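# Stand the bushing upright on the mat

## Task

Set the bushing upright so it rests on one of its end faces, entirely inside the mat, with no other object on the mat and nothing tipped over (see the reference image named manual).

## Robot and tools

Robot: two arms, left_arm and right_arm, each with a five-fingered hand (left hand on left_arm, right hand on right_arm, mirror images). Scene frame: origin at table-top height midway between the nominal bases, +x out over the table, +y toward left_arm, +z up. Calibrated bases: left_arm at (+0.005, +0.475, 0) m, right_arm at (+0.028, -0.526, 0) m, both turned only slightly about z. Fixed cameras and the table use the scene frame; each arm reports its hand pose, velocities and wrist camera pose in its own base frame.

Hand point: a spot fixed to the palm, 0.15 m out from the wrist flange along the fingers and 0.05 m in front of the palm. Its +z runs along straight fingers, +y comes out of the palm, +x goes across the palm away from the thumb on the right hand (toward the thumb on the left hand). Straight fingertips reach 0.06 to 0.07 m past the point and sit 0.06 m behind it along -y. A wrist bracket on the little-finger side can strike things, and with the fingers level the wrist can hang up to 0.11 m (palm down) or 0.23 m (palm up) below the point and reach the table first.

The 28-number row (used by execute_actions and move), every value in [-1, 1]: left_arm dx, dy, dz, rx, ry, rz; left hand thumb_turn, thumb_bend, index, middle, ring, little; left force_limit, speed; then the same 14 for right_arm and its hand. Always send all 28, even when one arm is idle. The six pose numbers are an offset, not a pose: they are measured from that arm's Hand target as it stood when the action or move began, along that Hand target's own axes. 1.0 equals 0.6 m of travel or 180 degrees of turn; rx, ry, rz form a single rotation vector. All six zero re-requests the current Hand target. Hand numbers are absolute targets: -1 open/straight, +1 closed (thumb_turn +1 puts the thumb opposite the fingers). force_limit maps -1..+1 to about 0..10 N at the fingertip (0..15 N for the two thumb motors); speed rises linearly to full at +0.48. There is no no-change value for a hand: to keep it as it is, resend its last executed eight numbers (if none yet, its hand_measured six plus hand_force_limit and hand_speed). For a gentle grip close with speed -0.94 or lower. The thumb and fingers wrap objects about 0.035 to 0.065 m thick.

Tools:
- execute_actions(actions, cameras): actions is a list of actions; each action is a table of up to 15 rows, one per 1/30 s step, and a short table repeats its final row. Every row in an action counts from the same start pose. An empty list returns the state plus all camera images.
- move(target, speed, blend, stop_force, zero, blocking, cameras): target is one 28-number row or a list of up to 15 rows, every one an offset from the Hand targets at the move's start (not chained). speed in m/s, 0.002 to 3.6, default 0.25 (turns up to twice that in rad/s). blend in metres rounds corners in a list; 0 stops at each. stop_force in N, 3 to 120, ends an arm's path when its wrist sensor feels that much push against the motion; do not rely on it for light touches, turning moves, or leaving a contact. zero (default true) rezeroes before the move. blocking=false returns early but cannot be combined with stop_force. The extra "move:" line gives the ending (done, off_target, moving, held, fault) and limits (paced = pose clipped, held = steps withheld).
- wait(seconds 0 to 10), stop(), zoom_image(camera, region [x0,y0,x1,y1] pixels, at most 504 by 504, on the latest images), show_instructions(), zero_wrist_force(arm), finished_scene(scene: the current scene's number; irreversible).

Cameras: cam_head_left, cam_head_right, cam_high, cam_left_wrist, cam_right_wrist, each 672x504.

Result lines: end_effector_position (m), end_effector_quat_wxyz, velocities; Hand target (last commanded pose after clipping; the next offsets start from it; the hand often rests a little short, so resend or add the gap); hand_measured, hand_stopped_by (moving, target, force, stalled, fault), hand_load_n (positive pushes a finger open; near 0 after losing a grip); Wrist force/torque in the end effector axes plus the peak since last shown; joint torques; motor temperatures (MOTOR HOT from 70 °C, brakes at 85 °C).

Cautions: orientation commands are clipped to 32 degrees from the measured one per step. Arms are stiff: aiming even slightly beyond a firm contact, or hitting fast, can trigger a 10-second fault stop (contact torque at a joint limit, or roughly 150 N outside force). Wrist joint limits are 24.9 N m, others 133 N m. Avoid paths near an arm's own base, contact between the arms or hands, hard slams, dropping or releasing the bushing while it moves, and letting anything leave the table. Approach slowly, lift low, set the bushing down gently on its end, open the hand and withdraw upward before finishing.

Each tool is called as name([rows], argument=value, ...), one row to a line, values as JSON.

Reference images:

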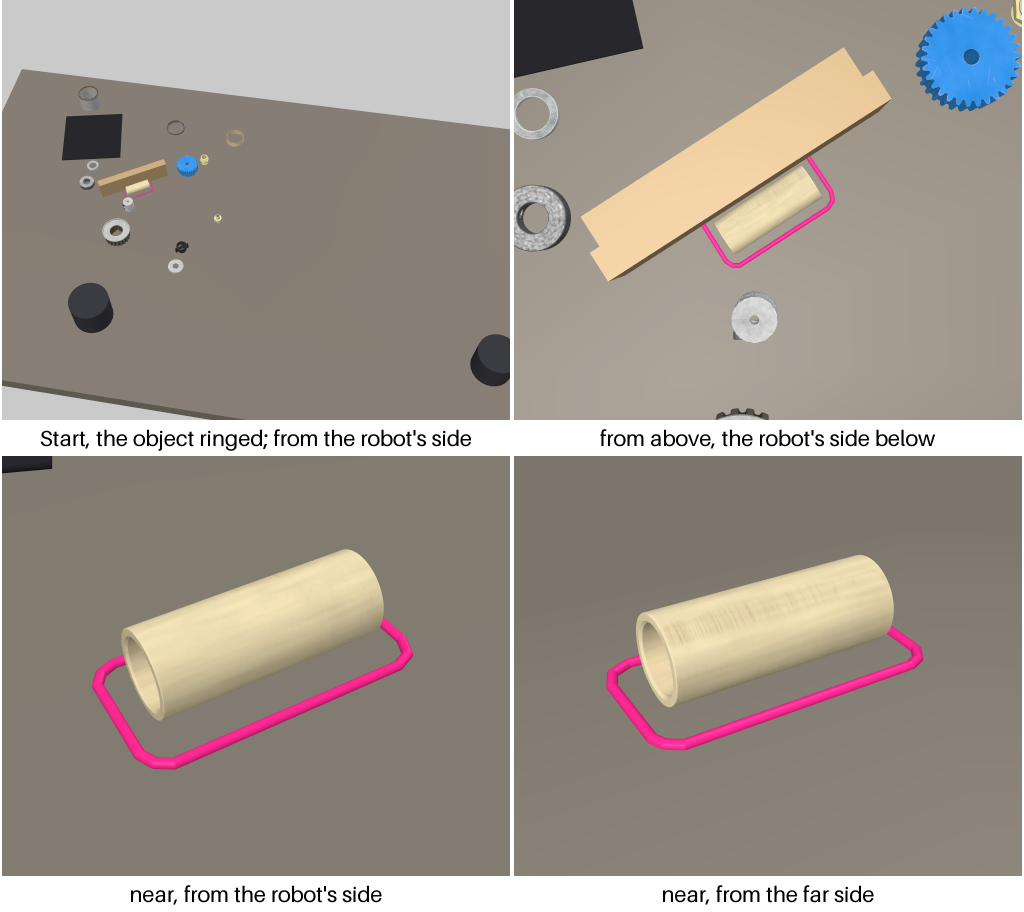

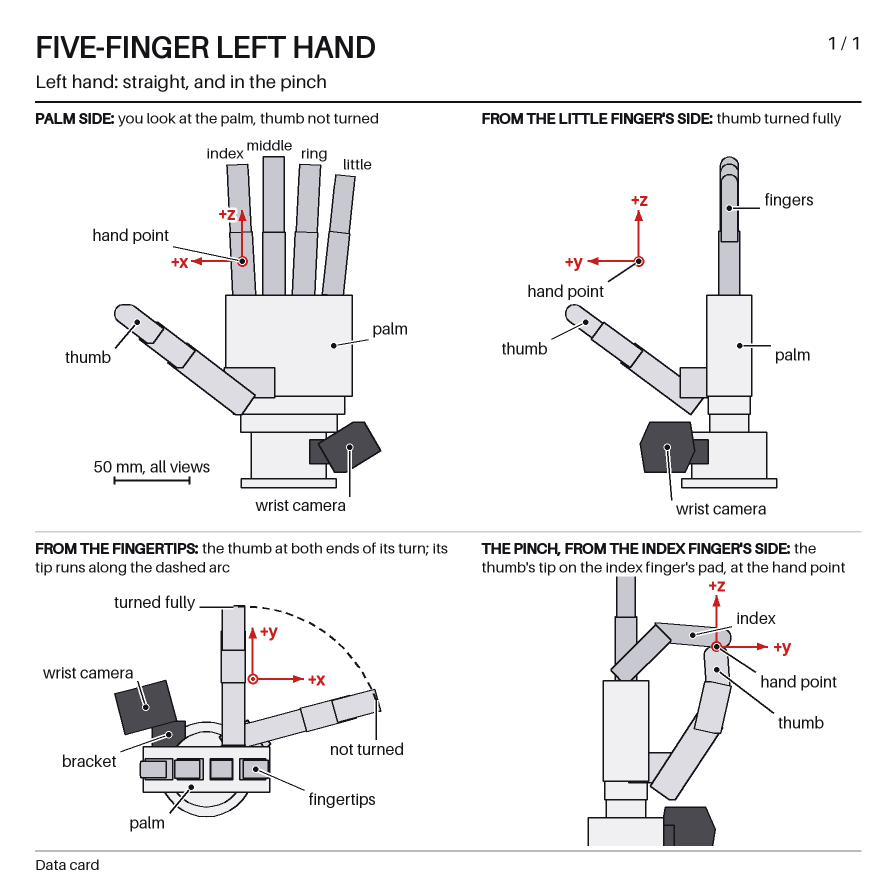

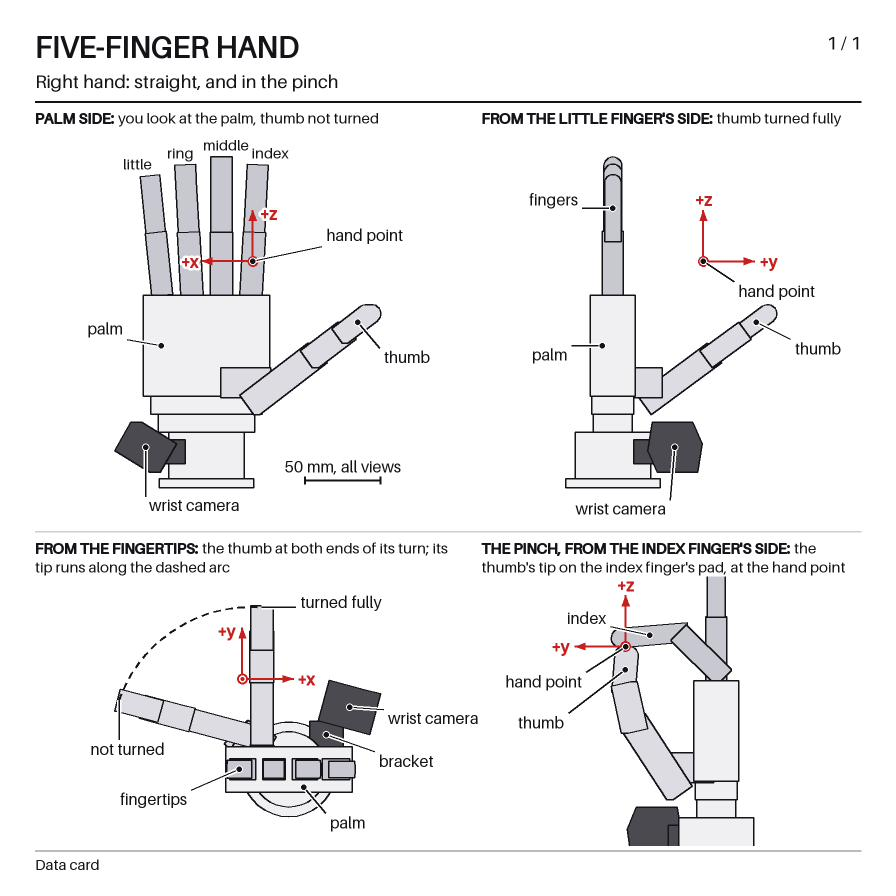

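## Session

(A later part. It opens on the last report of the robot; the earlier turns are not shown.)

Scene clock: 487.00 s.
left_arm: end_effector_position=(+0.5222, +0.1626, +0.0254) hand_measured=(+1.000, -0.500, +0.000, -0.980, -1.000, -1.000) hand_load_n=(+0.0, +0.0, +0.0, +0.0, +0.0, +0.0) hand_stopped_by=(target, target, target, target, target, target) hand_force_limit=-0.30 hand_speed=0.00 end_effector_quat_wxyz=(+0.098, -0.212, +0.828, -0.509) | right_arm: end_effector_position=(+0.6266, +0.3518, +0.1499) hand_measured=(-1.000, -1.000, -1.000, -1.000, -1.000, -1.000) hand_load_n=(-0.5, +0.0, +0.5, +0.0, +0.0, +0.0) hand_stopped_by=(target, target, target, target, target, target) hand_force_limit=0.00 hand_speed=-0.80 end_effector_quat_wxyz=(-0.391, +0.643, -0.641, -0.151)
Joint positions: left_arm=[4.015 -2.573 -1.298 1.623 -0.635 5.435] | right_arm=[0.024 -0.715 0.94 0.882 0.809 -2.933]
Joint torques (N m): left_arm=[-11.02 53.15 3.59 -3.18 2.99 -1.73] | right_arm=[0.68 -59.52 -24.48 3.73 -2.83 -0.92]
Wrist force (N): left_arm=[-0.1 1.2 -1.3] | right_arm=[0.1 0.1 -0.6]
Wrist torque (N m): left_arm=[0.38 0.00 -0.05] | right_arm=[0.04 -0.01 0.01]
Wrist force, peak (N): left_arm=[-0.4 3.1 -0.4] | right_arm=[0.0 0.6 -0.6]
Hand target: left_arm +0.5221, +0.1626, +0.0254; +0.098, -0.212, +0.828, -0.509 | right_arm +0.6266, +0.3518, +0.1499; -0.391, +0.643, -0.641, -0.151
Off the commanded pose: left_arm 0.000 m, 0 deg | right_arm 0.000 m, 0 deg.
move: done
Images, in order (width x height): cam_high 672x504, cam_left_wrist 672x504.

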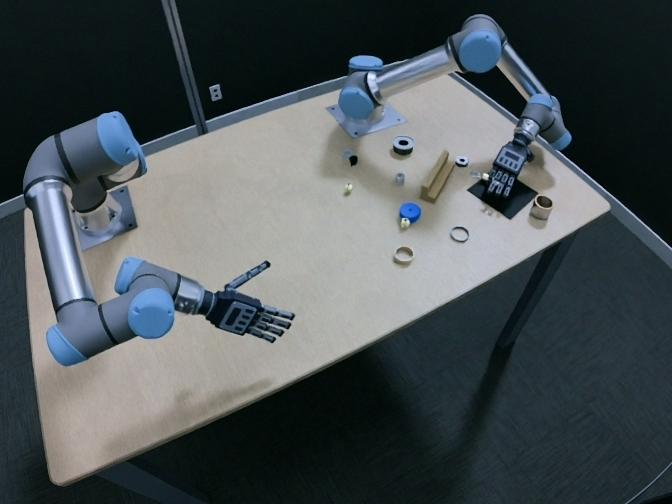

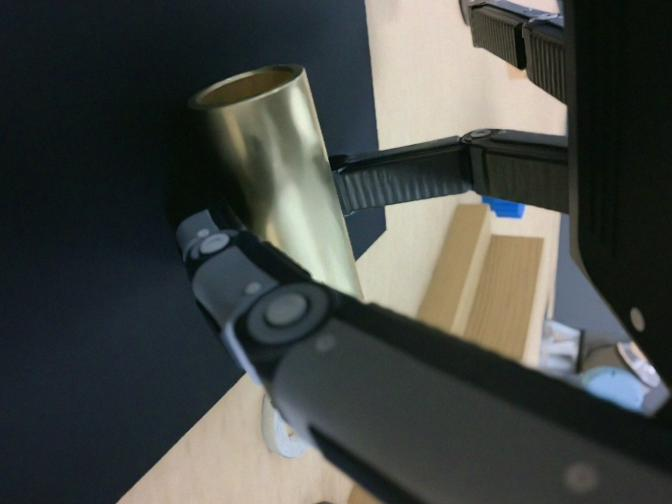

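move(target=[0.0067,0.0016,-0.003,0,0,0,1,-0.5,0.0,-0.98,-1,-1,-0.3,0,0,0,0,0,0,0,-1,-1,-1,-1,-1,-1,0,-0.8], speed=0.04)

move(target=[0,0,0,0,0,0,1,0.5,0.4,-0.98,-1,-1,-0.3,-0.7,0,0,0,0,0,0,-1,-1,-1,-1,-1,-1,0,-0.8])

wait(seconds=0.3, cameras=["cam_left_wrist"])

Scene clock: 489.70 s.
left_arm: end_effector_position=(+0.5175, +0.1626, +0.0256) hand_measured=(+1.000, -0.500, +0.000, -0.980, -1.000, -1.000) hand_load_n=(+0.0, +0.0, +0.0, +0.0, +0.0, +0.0) hand_stopped_by=(target, target, target, target, target, target) hand_force_limit=-0.30 hand_speed=0.00 end_effector_quat_wxyz=(+0.098, -0.212, +0.828, -0.509) | right_arm: end_effector_position=(+0.6266, +0.3518, +0.1499) hand_measured=(-1.000, -1.000, -1.000, -1.000, -1.000, -1.000) hand_load_n=(+0.0, +0.0, +0.0, +0.0, +0.0, +0.0) hand_stopped_by=(target, target, target, target, target, target) hand_force_limit=0.00 hand_speed=-0.80 end_effector_quat_wxyz=(-0.391, +0.643, -0.641, -0.151)
Joint positions: left_arm=[4.021 -2.565 -1.314 1.626 -0.639 5.444] | right_arm=[0.024 -0.715 0.94 0.882 0.809 -2.933]
Joint torques (N m): left_arm=[1.3 42.48 18.47 -1.95 0.4 -0.57] | right_arm=[-0.37 -59.83 -23.57 3.64 -2.82 -0.78]
Wrist force (N): left_arm=[-0.6 1.0 -1.5] | right_arm=[0.0 0.5 -0.3]
Wrist torque (N m): left_arm=[0.35 0.06 -0.16] | right_arm=[0.08 0.00 0.01]
Wrist force, peak (N): left_arm=[-0.4 1.4 -1.7] | right_arm=[-0.3 0.6 -0.4]
Hand target: left_arm +0.5176, +0.1626, +0.0256; +0.098, -0.212, +0.828, -0.509 | right_arm +0.6266, +0.3518, +0.1499; -0.391, +0.643, -0.641, -0.151
Off the commanded pose: left_arm 0.000 m, 0 deg | right_arm 0.000 m, 0 deg.
move: done

Scene clock: 490.20 s.
left_arm: end_effector_position=(+0.5176, +0.1626, +0.0256) hand_measured=(+1.000, -0.450, +0.106, -0.980, -1.000, -1.000) hand_load_n=(-3.0, +10.5, +12.0, +0.0, +0.0, +0.0) hand_stopped_by=(target, force, force, target, target, target) hand_force_limit=-0.30 hand_speed=-0.70 end_effector_quat_wxyz=(+0.098, -0.212, +0.828, -0.509) | right_arm: end_effector_position=(+0.6266, +0.3518, +0.1499) hand_measured=(-1.000, -1.000, -1.000, -1.000, -1.000, -1.000) hand_load_n=(+0.0, +0.0, +0.0, +0.0, +0.0, +0.0) hand_stopped_by=(target, target, target, target, target, target) hand_force_limit=0.00 hand_speed=-0.80 end_effector_quat_wxyz=(-0.391, +0.643, -0.641, -0.151)
Joint positions: left_arm=[4.021 -2.566 -1.314 1.626 -0.639 5.443] | right_arm=[0.024 -0.715 0.94 0.882 0.809 -2.933]
Joint torques (N m): left_arm=[-8.56 39.17 22.2 -3.69 3.06 -1.35] | right_arm=[0.46 -59.71 -23.69 3.82 -2.83 -0.88]
Wrist force (N): left_arm=[-0.4 2.4 -0.9] | right_arm=[0.1 0.1 0.0]
Wrist torque (N m): left_arm=[0.41 0.03 -0.16] | right_arm=[0.01 -0.01 0.01]
Wrist force, peak (N): left_arm=[-0.5 2.6 -0.7] | right_arm=[-0.4 0.6 -0.3]
Hand target: left_arm +0.5176, +0.1626, +0.0256; +0.098, -0.212, +0.828, -0.509 | right_arm +0.6266, +0.3518, +0.1499; -0.391, +0.643, -0.641, -0.151
Off the commanded pose: left_arm 0.000 m, 0 deg | right_arm 0.000 m, 0 deg.
move: done

Scene clock: 490.50 s.
left_arm: end_effector_position=(+0.5176, +0.1626, +0.0256) hand_measured=(+1.000, -0.450, +0.106, -0.980, -1.000, -1.000) hand_load_n=(-3.0, +10.5, +12.0, +0.0, +0.0, +0.0) hand_stopped_by=(target, force, force, target, target, target) hand_force_limit=-0.30 hand_speed=-0.70 end_effector_quat_wxyz=(+0.098, -0.212, +0.828, -0.509) | right_arm: end_effector_position=(+0.6266, +0.3518, +0.1499) hand_measured=(-1.000, -1.000, -1.000, -1.000, -1.000, -1.000) hand_load_n=(+0.0, +0.0, +0.0, +0.0, +0.0, +0.0) hand_stopped_by=(target, target, target, target, target, target) hand_force_limit=0.00 hand_speed=-0.80 end_effector_quat_wxyz=(-0.391, +0.643, -0.641, -0.151)
Joint positions: left_arm=[4.021 -2.566 -1.314 1.626 -0.639 5.443] | right_arm=[0.024 -0.715 0.94 0.882 0.809 -2.933]
Joint torques (N m): left_arm=[-8.91 38.9 22.26 -3.87 2.99 -1.27] | right_arm=[0.39 -59.51 -24.5 3.73 -2.78 -0.86]
Wrist force (N): left_arm=[-0.4 2.0 -0.8] | right_arm=[0.3 0.4 0.0]
Wrist torque (N m): left_arm=[0.40 0.06 -0.17] | right_arm=[0.04 -0.06 0.04]
Wrist force, peak (N): left_arm=[-0.2 2.5 -1.0] | right_arm=[-0.2 0.4 -0.5]
Hand target: left_arm +0.5176, +0.1626, +0.0256; +0.098, -0.212, +0.828, -0.509 | right_arm +0.6266, +0.3518, +0.1499; -0.391, +0.643, -0.641, -0.151
Off the commanded pose: left_arm 0.000 m, 0 deg | right_arm 0.000 m, 0 deg.
wait: 0.30 s; at rest by 0.17 s
Images, in order (width x height): cam_left_wrist 672x504.

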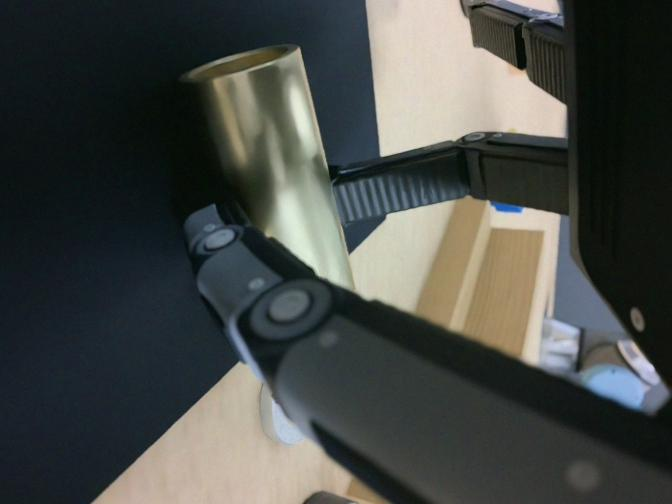

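move(target=[0.004,-0.0737,-0.0385,0,0,0,1,0.5,0.4,-0.98,-1,-1,-0.3,-0.7,0,0,0,0,0,0,-1,-1,-1,-1,-1,-1,0,-0.8], speed=0.05, cameras=["cam_high","cam_left_wrist"])

Scene clock: 492.87 s.
left_arm: end_effector_position=(+0.5179, +0.1627, +0.0757) hand_measured=(+1.000, -0.450, +0.106, -0.980, -1.000, -1.000) hand_load_n=(-3.0, +10.5, +12.0, -0.5, +0.0, +0.0) hand_stopped_by=(target, force, force, target, target, target) hand_force_limit=-0.30 hand_speed=-0.70 end_effector_quat_wxyz=(+0.098, -0.212, +0.828, -0.509) end_effector_velocity=(+0.000, +0.000, -0.003) end_effector_angular_velocity=(+0.001, +0.000, +0.000) | right_arm: end_effector_position=(+0.6266, +0.3518, +0.1499) hand_measured=(-1.000, -1.000, -1.000, -1.000, -1.000, -1.000) hand_load_n=(+0.0, +0.0, +0.0, +0.0, +0.0, +0.0) hand_stopped_by=(target, target, target, target, target, target) hand_force_limit=0.00 hand_speed=-0.80 end_effector_quat_wxyz=(-0.391, +0.643, -0.641, -0.151)
Joint positions: left_arm=[4.021 -2.488 -1.315 1.549 -0.639 5.443] | right_arm=[0.024 -0.715 0.94 0.882 0.809 -2.933]
Joint velocities: left_arm=[0 -0.005 -0.001 0.006 -0.001 0] | right_arm=[within noise]
Joint torques (N m): left_arm=[-10.19 37.41 20.36 -1.32 2.67 -1.06] | right_arm=[-0.09 -59.86 -24.14 3.68 -2.77 -0.96]
Wrist force (N): left_arm=[-0.4 2.5 -0.9] | right_arm=[0.0 0.2 -0.2]
Wrist torque (N m): left_arm=[0.45 0.06 -0.16] | right_arm=[0.04 0.00 0.01]
Wrist force, peak (N): left_arm=[-0.7 3.5 -0.5] | right_arm=[-0.1 0.9 -0.3]
Hand target: left_arm +0.5179, +0.1627, +0.0755; +0.098, -0.212, +0.828, -0.509 | right_arm +0.6266, +0.3518, +0.1499; -0.391, +0.643, -0.641, -0.151
Off the commanded pose: left_arm 0.000 m, 0 deg | right_arm 0.000 m, 0 deg.
move: done
Images, in order (width x height): cam_high 672x504, cam_left_wrist 672x504.

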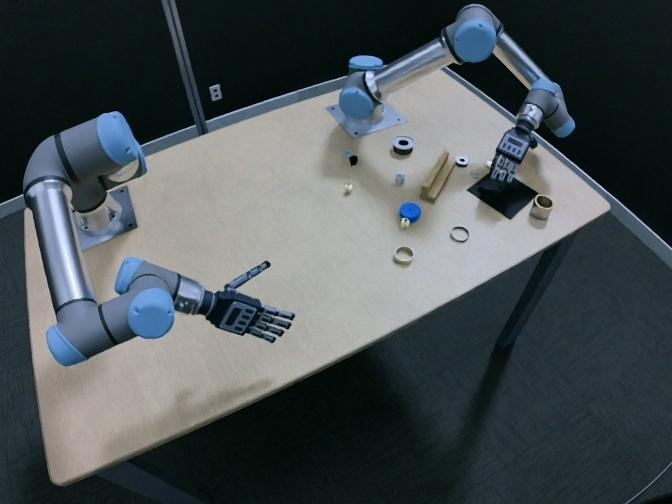

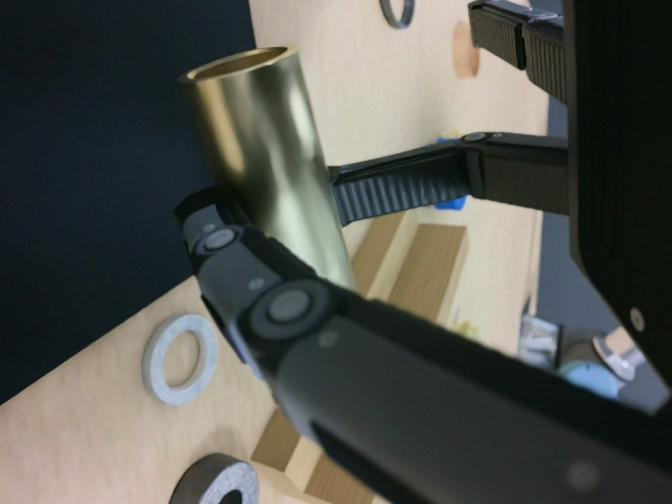

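move(target=[-0.001,0.0177,0.0092,0,0,0,1,0.5,0.088,-0.98,-1,-1,-0.3,-0.9,0,0,0,0,0,0,-1,-1,-1,-1,-1,-1,0,-0.8], speed=0.05, cameras=["cam_left_wrist"])

Scene clock: 497.90 s.
left_arm: end_effector_position=(+0.5179, +0.1627, +0.0634) hand_measured=(+1.000, -0.450, +0.088, -0.980, -1.000, -1.000) hand_load_n=(-1.0, +4.5, +5.5, +0.0, +0.0, +0.0) hand_stopped_by=(target, force, force, target, target, target) hand_force_limit=-0.30 hand_speed=-0.90 end_effector_quat_wxyz=(+0.098, -0.212, +0.828, -0.509) | right_arm: end_effector_position=(+0.6266, +0.3518, +0.1499) hand_measured=(-1.000, -1.000, -1.000, -1.000, -1.000, -1.000) hand_load_n=(+0.0, +0.0, +0.0, +0.0, +0.0, +0.0) hand_stopped_by=(target, target, target, target, target, target) hand_force_limit=0.00 hand_speed=-0.80 end_effector_quat_wxyz=(-0.391, +0.643, -0.641, -0.151)
Joint positions: left_arm=[4.021 -2.506 -1.316 1.569 -0.639 5.443] | right_arm=[0.024 -0.715 0.94 0.882 0.809 -2.933]
Joint torques (N m): left_arm=[7.73 53.11 2.63 -4.31 -0.58 0.52] | right_arm=[0.33 -59.96 -23.94 3.74 -2.68 -0.87]
Wrist force (N): left_arm=[-0.3 2.3 -1.2] | right_arm=[-0.2 0.4 -0.4]
Wrist torque (N m): left_arm=[0.45 0.02 -0.16] | right_arm=[0.09 0.02 0.02]
Wrist force, peak (N): left_arm=[-0.6 2.6 -1.2] | right_arm=[-0.1 0.7 -0.5]
Hand target: left_arm +0.5179, +0.1627, +0.0636; +0.098, -0.212, +0.828, -0.509 | right_arm +0.6266, +0.3518, +0.1499; -0.391, +0.643, -0.641, -0.151
Off the commanded pose: left_arm 0.000 m, 0 deg | right_arm 0.000 m, 0 deg.
move: done
Images, in order (width x height): cam_left_wrist 672x504.

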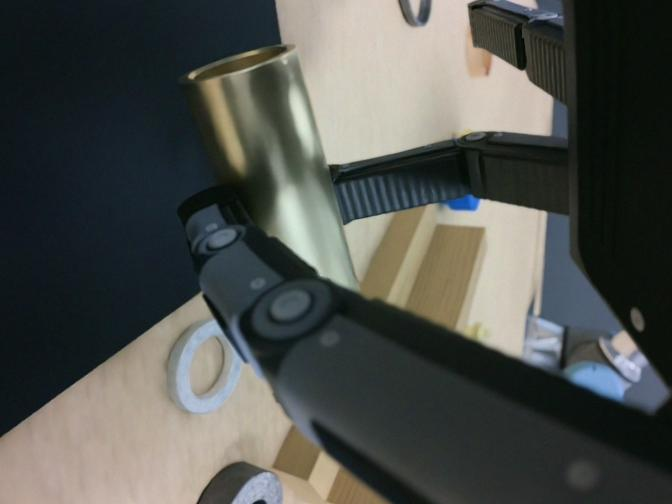

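move(target=[0,0,0,0,0,0,1,0.5,0.08,-0.98,-1,-1,-0.3,-0.9,0,0,0,0,0,0,-1,-1,-1,-1,-1,-1,0,-0.8], cameras=["cam_left_wrist"])

Scene clock: 499.17 s.
left_arm: end_effector_position=(+0.5178, +0.1627, +0.0636) hand_measured=(+1.000, -0.450, +0.080, -0.980, -1.000, -1.000) hand_load_n=(-0.5, +2.0, +2.0, +0.0, +0.0, +0.0) hand_stopped_by=(target, force, target, target, target, target) hand_force_limit=-0.30 hand_speed=-0.90 end_effector_quat_wxyz=(+0.098, -0.212, +0.828, -0.509) | right_arm: end_effector_position=(+0.6266, +0.3518, +0.1499) hand_measured=(-1.000, -1.000, -1.000, -1.000, -1.000, -1.000) hand_load_n=(+0.0, +0.0, +0.0, +0.0, +0.0, +0.0) hand_stopped_by=(target, target, target, target, target, target) hand_force_limit=0.00 hand_speed=-0.80 end_effector_quat_wxyz=(-0.391, +0.643, -0.641, -0.151)
Joint positions: left_arm=[4.021 -2.506 -1.316 1.569 -0.639 5.443] | right_arm=[0.024 -0.715 0.94 0.882 0.809 -2.933]
Joint torques (N m): left_arm=[8.12 53.87 13.94 -4.04 0.07 -0.68] | right_arm=[0.64 -59.35 -24.07 3.72 -2.79 -1.07]
Wrist force (N): left_arm=[-0.2 2.3 -1.0] | right_arm=[0.2 0.4 -0.2]
Wrist torque (N m): left_arm=[0.42 0.04 -0.15] | right_arm=[0.07 -0.03 0.03]
Wrist force, peak (N): left_arm=[-0.3 2.5 -1.2] | right_arm=[0.1 0.7 -0.5]
Hand target: left_arm +0.5179, +0.1627, +0.0636; +0.098, -0.212, +0.828, -0.509 | right_arm +0.6266, +0.3518, +0.1499; -0.391, +0.643, -0.641, -0.151
Off the commanded pose: left_arm 0.000 m, 0 deg | right_arm 0.000 m, 0 deg.
move: done
Images, in order (width x height): cam_left_wrist 672x504.

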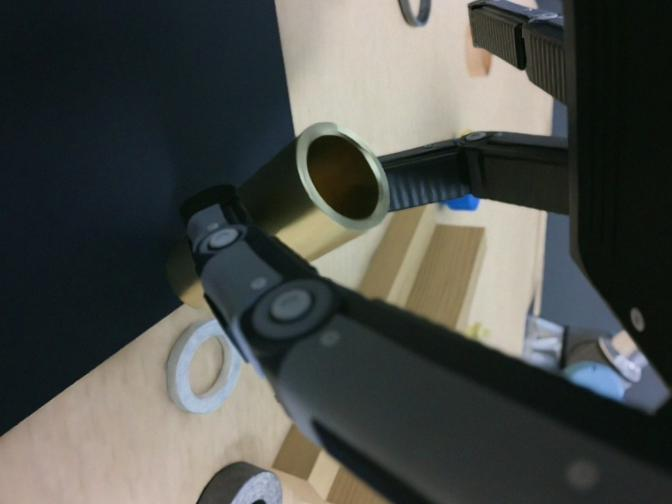

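move(target=[0.0018,-0.0295,-0.0154,0,0,0,1,0.5,0.08,-0.98,-1,-1,-0.3,-0.9,0,0,0,0,0,0,-1,-1,-1,-1,-1,-1,0,-0.8], speed=0.06, cameras=["cam_left_wrist"])

Scene clock: 501.03 s.
left_arm: end_effector_position=(+0.5179, +0.1627, +0.0837) hand_measured=(+1.000, -0.448, +0.080, -0.980, -1.000, -1.000) hand_load_n=(+0.0, +0.0, +0.0, +0.0, +0.0, +0.0) hand_stopped_by=(target, force, target, target, target, target) hand_force_limit=-0.30 hand_speed=-0.90 end_effector_quat_wxyz=(+0.098, -0.212, +0.828, -0.509) end_effector_velocity=(+0.000, +0.000, -0.003) end_effector_angular_velocity=(+0.000, -0.001, +0.000) | right_arm: end_effector_position=(+0.6266, +0.3518, +0.1499) hand_measured=(-1.000, -1.000, -1.000, -1.000, -1.000, -1.000) hand_load_n=(+0.0, +0.0, +0.0, +0.0, +0.0, +0.0) hand_stopped_by=(target, target, target, target, target, target) hand_force_limit=0.00 hand_speed=-0.80 end_effector_quat_wxyz=(-0.391, +0.643, -0.641, -0.151)
Joint positions: left_arm=[4.021 -2.476 -1.314 1.537 -0.639 5.443] | right_arm=[0.024 -0.715 0.94 0.882 0.809 -2.933]
Joint velocities: left_arm=[0 -0.004 -0.001 0.006 0.001 0] | right_arm=[within noise]
Joint torques (N m): left_arm=[3.04 37.09 18.95 -1.76 2.48 -0.83] | right_arm=[0.71 -59.88 -23.77 3.71 -2.82 -1.04]
Wrist force (N): left_arm=[-0.1 1.2 -1.2] | right_arm=[-0.2 0.6 -0.4]
Wrist torque (N m): left_arm=[0.38 0.01 -0.11] | right_arm=[0.12 0.04 0.02]
Wrist force, peak (N): left_arm=[-0.4 2.3 -1.3] | right_arm=[-0.3 0.7 0.0]
Hand target: left_arm +0.5179, +0.1627, +0.0836; +0.098, -0.212, +0.828, -0.509 | right_arm +0.6266, +0.3518, +0.1499; -0.391, +0.643, -0.641, -0.151
Off the commanded pose: left_arm 0.000 m, 0 deg | right_arm 0.000 m, 0 deg.
move: done
Images, in order (width x height): cam_left_wrist 672x504.

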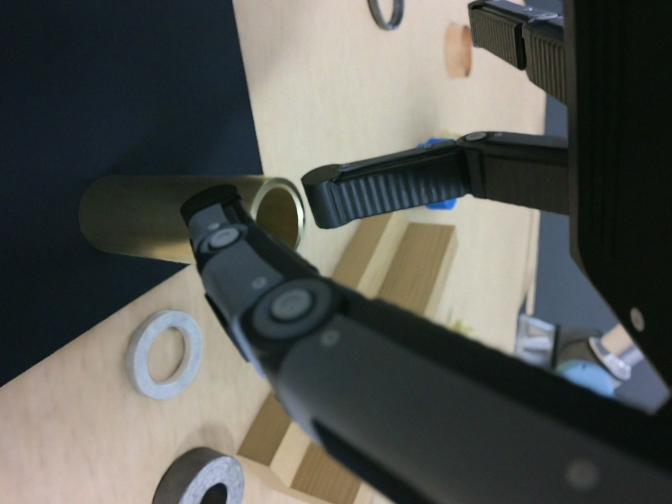

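wait(seconds=0.2, cameras=["cam_high","cam_left_wrist"])

zoom_image(camera="cam_high", region=[440, 120, 570, 230])

Scene clock: 502.47 s.
left_arm: end_effector_position=(+0.5179, +0.1627, +0.0836) hand_measured=(+1.000, -0.448, +0.080, -0.980, -1.000, -1.000) hand_load_n=(+0.0, +0.0, +0.0, +0.0, +0.0, +0.0) hand_stopped_by=(target, force, target, target, target, target) hand_force_limit=-0.30 hand_speed=-0.90 end_effector_quat_wxyz=(+0.098, -0.212, +0.828, -0.509) | right_arm: end_effector_position=(+0.6266, +0.3518, +0.1499) hand_measured=(-1.000, -1.000, -1.000, -1.000, -1.000, -1.000) hand_load_n=(+0.0, +0.0, +0.0, +0.0, +0.0, +0.5) hand_stopped_by=(target, target, target, target, target, target) hand_force_limit=0.00 hand_speed=-0.80 end_effector_quat_wxyz=(-0.391, +0.643, -0.641, -0.151)
Joint positions: left_arm=[4.021 -2.476 -1.314 1.537 -0.639 5.443] | right_arm=[0.024 -0.715 0.94 0.882 0.809 -2.933]
Joint torques (N m): left_arm=[-7.55 37.97 3.1 -2.49 2.92 0.8] | right_arm=[0.45 -58.95 -24.02 3.73 -2.83 -1.12]
Wrist force (N): left_arm=[-0.2 1.2 -1.4] | right_arm=[0.2 0.4 -0.2]
Wrist torque (N m): left_arm=[0.40 0.02 -0.13] | right_arm=[0.08 -0.03 0.02]
Wrist force, peak (N): left_arm=[-0.2 1.4 -1.9] | right_arm=[-0.3 0.2 -0.7]
Hand target: left_arm +0.5179, +0.1627, +0.0836; +0.098, -0.212, +0.828, -0.509 | right_arm +0.6266, +0.3518, +0.1499; -0.391, +0.643, -0.641, -0.151
Off the commanded pose: left_arm 0.000 m, 0 deg | right_arm 0.000 m, 0 deg.
wait: 0.20 s; at rest from the start
Images, in order (width x height): cam_high 672x504, cam_left_wrist 672x504.

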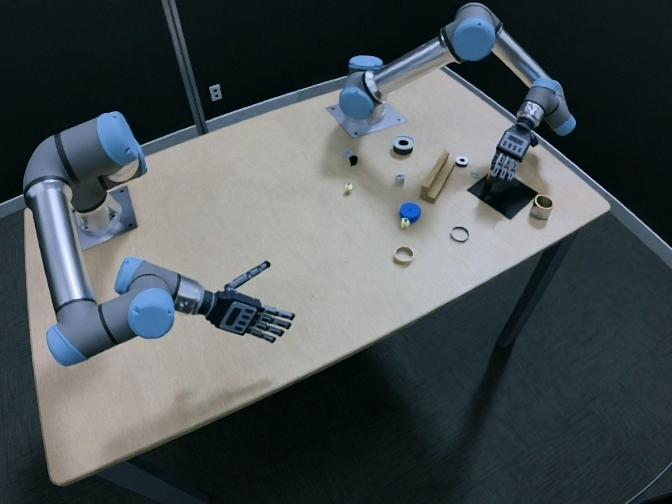

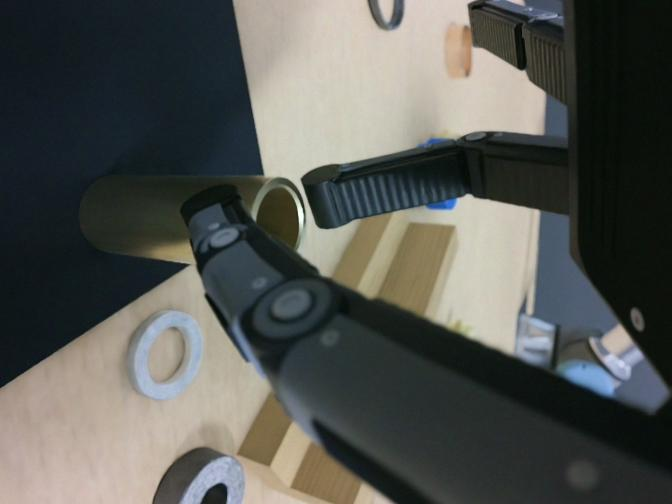

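Scaled by 3.877 from the camera's 672x504 image, which has a finer 960x720 frame.

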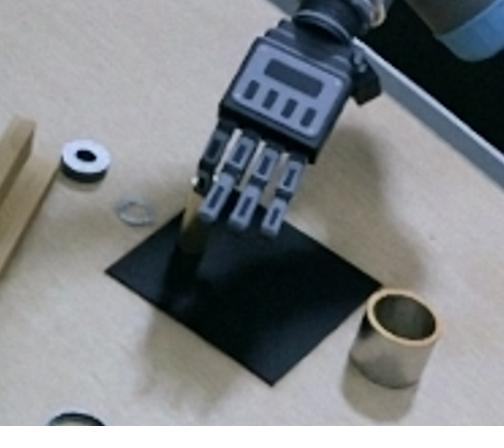

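move([
  [0.0045,-0.0737,-0.0385,0,0,0,1,-0.45,0.08,-0.98,-1,-1,-0.3,-0.9,0,0,0,0,0,0,-1,-1,-1,-1,-1,-1,0,-0.8],
  [0.0135,-0.151,-0.35,0,0,0,1,-0.45,0.08,-0.98,-1,-1,-0.3,-0.9,0,0,0,0,0,0,-1,-1,-1,-1,-1,-1,0,-0.8],
], speed=[0.1,0.25], blend=[0.01,0], cameras=["cam_high","cam_head_right"])

zoom_image(camera="cam_high", region=[440, 120, 570, 230])

Scene clock: 505.80 s.
left_arm: end_effector_position=(+0.4541, +0.2919, +0.2612) hand_measured=(+1.000, -0.450, +0.080, -0.980, -1.000, -1.000) hand_load_n=(+0.0, +0.5, +0.0, +0.0, +0.0, +0.0) hand_stopped_by=(target, target, target, target, target, target) hand_force_limit=-0.30 hand_speed=-0.90 end_effector_quat_wxyz=(+0.098, -0.213, +0.828, -0.509) | right_arm: end_effector_position=(+0.6266, +0.3518, +0.1499) hand_measured=(-1.000, -1.000, -1.000, -1.000, -1.000, -1.000) hand_load_n=(+0.0, +0.0, +0.0, +0.0, +0.0, +0.0) hand_stopped_by=(target, target, target, target, target, target) hand_force_limit=0.00 hand_speed=-0.80 end_effector_quat_wxyz=(-0.391, +0.643, -0.641, -0.151)
Joint positions: left_arm=[4.232 -2.362 -1.059 0.992 -0.787 5.675] | right_arm=[0.024 -0.715 0.94 0.882 0.809 -2.933]
Joint torques (N m): left_arm=[1.53 52.02 21.41 -4.01 1.56 0.1] | right_arm=[-0.69 -59.71 -24.12 3.64 -2.92 -1.14]
Wrist force (N): left_arm=[-0.3 1.4 -1.2] | right_arm=[-0.2 0.4 -0.1]
Wrist torque (N m): left_arm=[0.37 0.10 -0.07] | right_arm=[0.06 0.02 0.01]
Wrist force, peak (N): left_arm=[0.2 0.6 -3.3] | right_arm=[-0.4 0.5 -0.6]
Hand target: left_arm +0.4541, +0.2919, +0.2613; +0.098, -0.212, +0.828, -0.509 | right_arm +0.6266, +0.3518, +0.1499; -0.391, +0.643, -0.641, -0.151
Off the commanded pose: left_arm 0.000 m, 0 deg | right_arm 0.000 m, 0 deg.
move: done
Images, in order (width x height): cam_head_right 672x504, cam_high 672x504.

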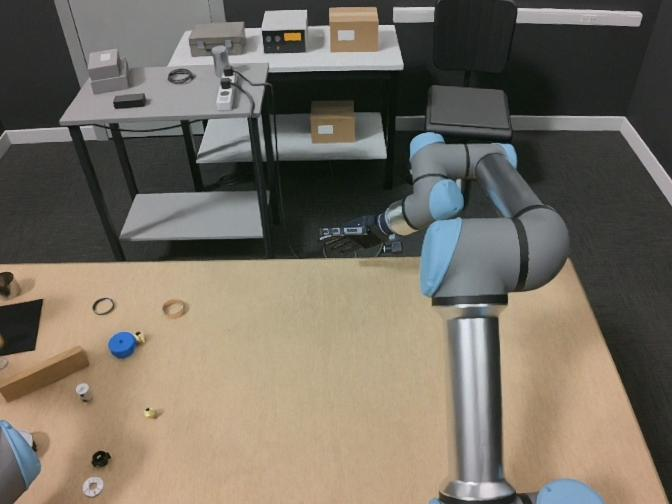

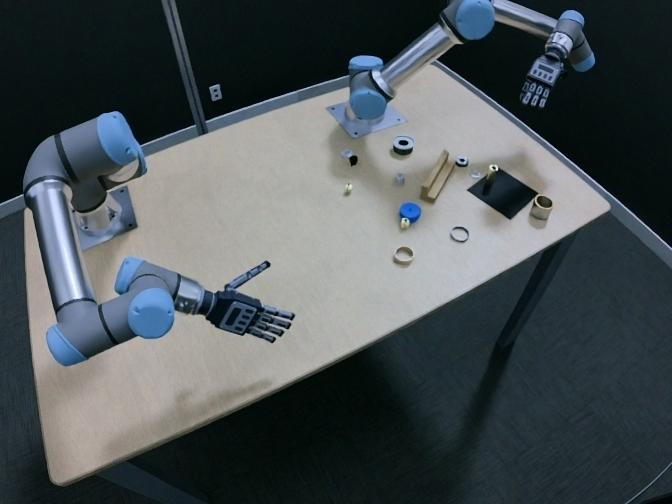

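Scaled by 3.877 from the camera's 672x504 image, which has a finer 960x720 frame.

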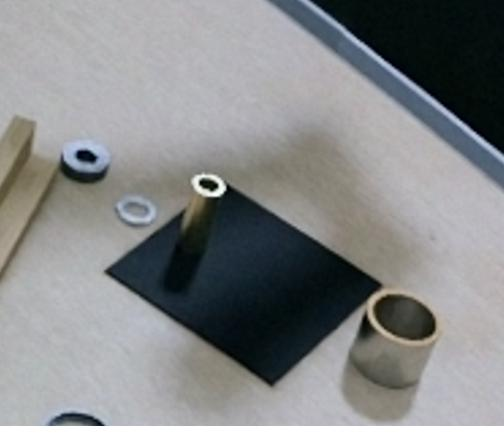

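finished_scene(scene=1)

The scene is finished: the task was done.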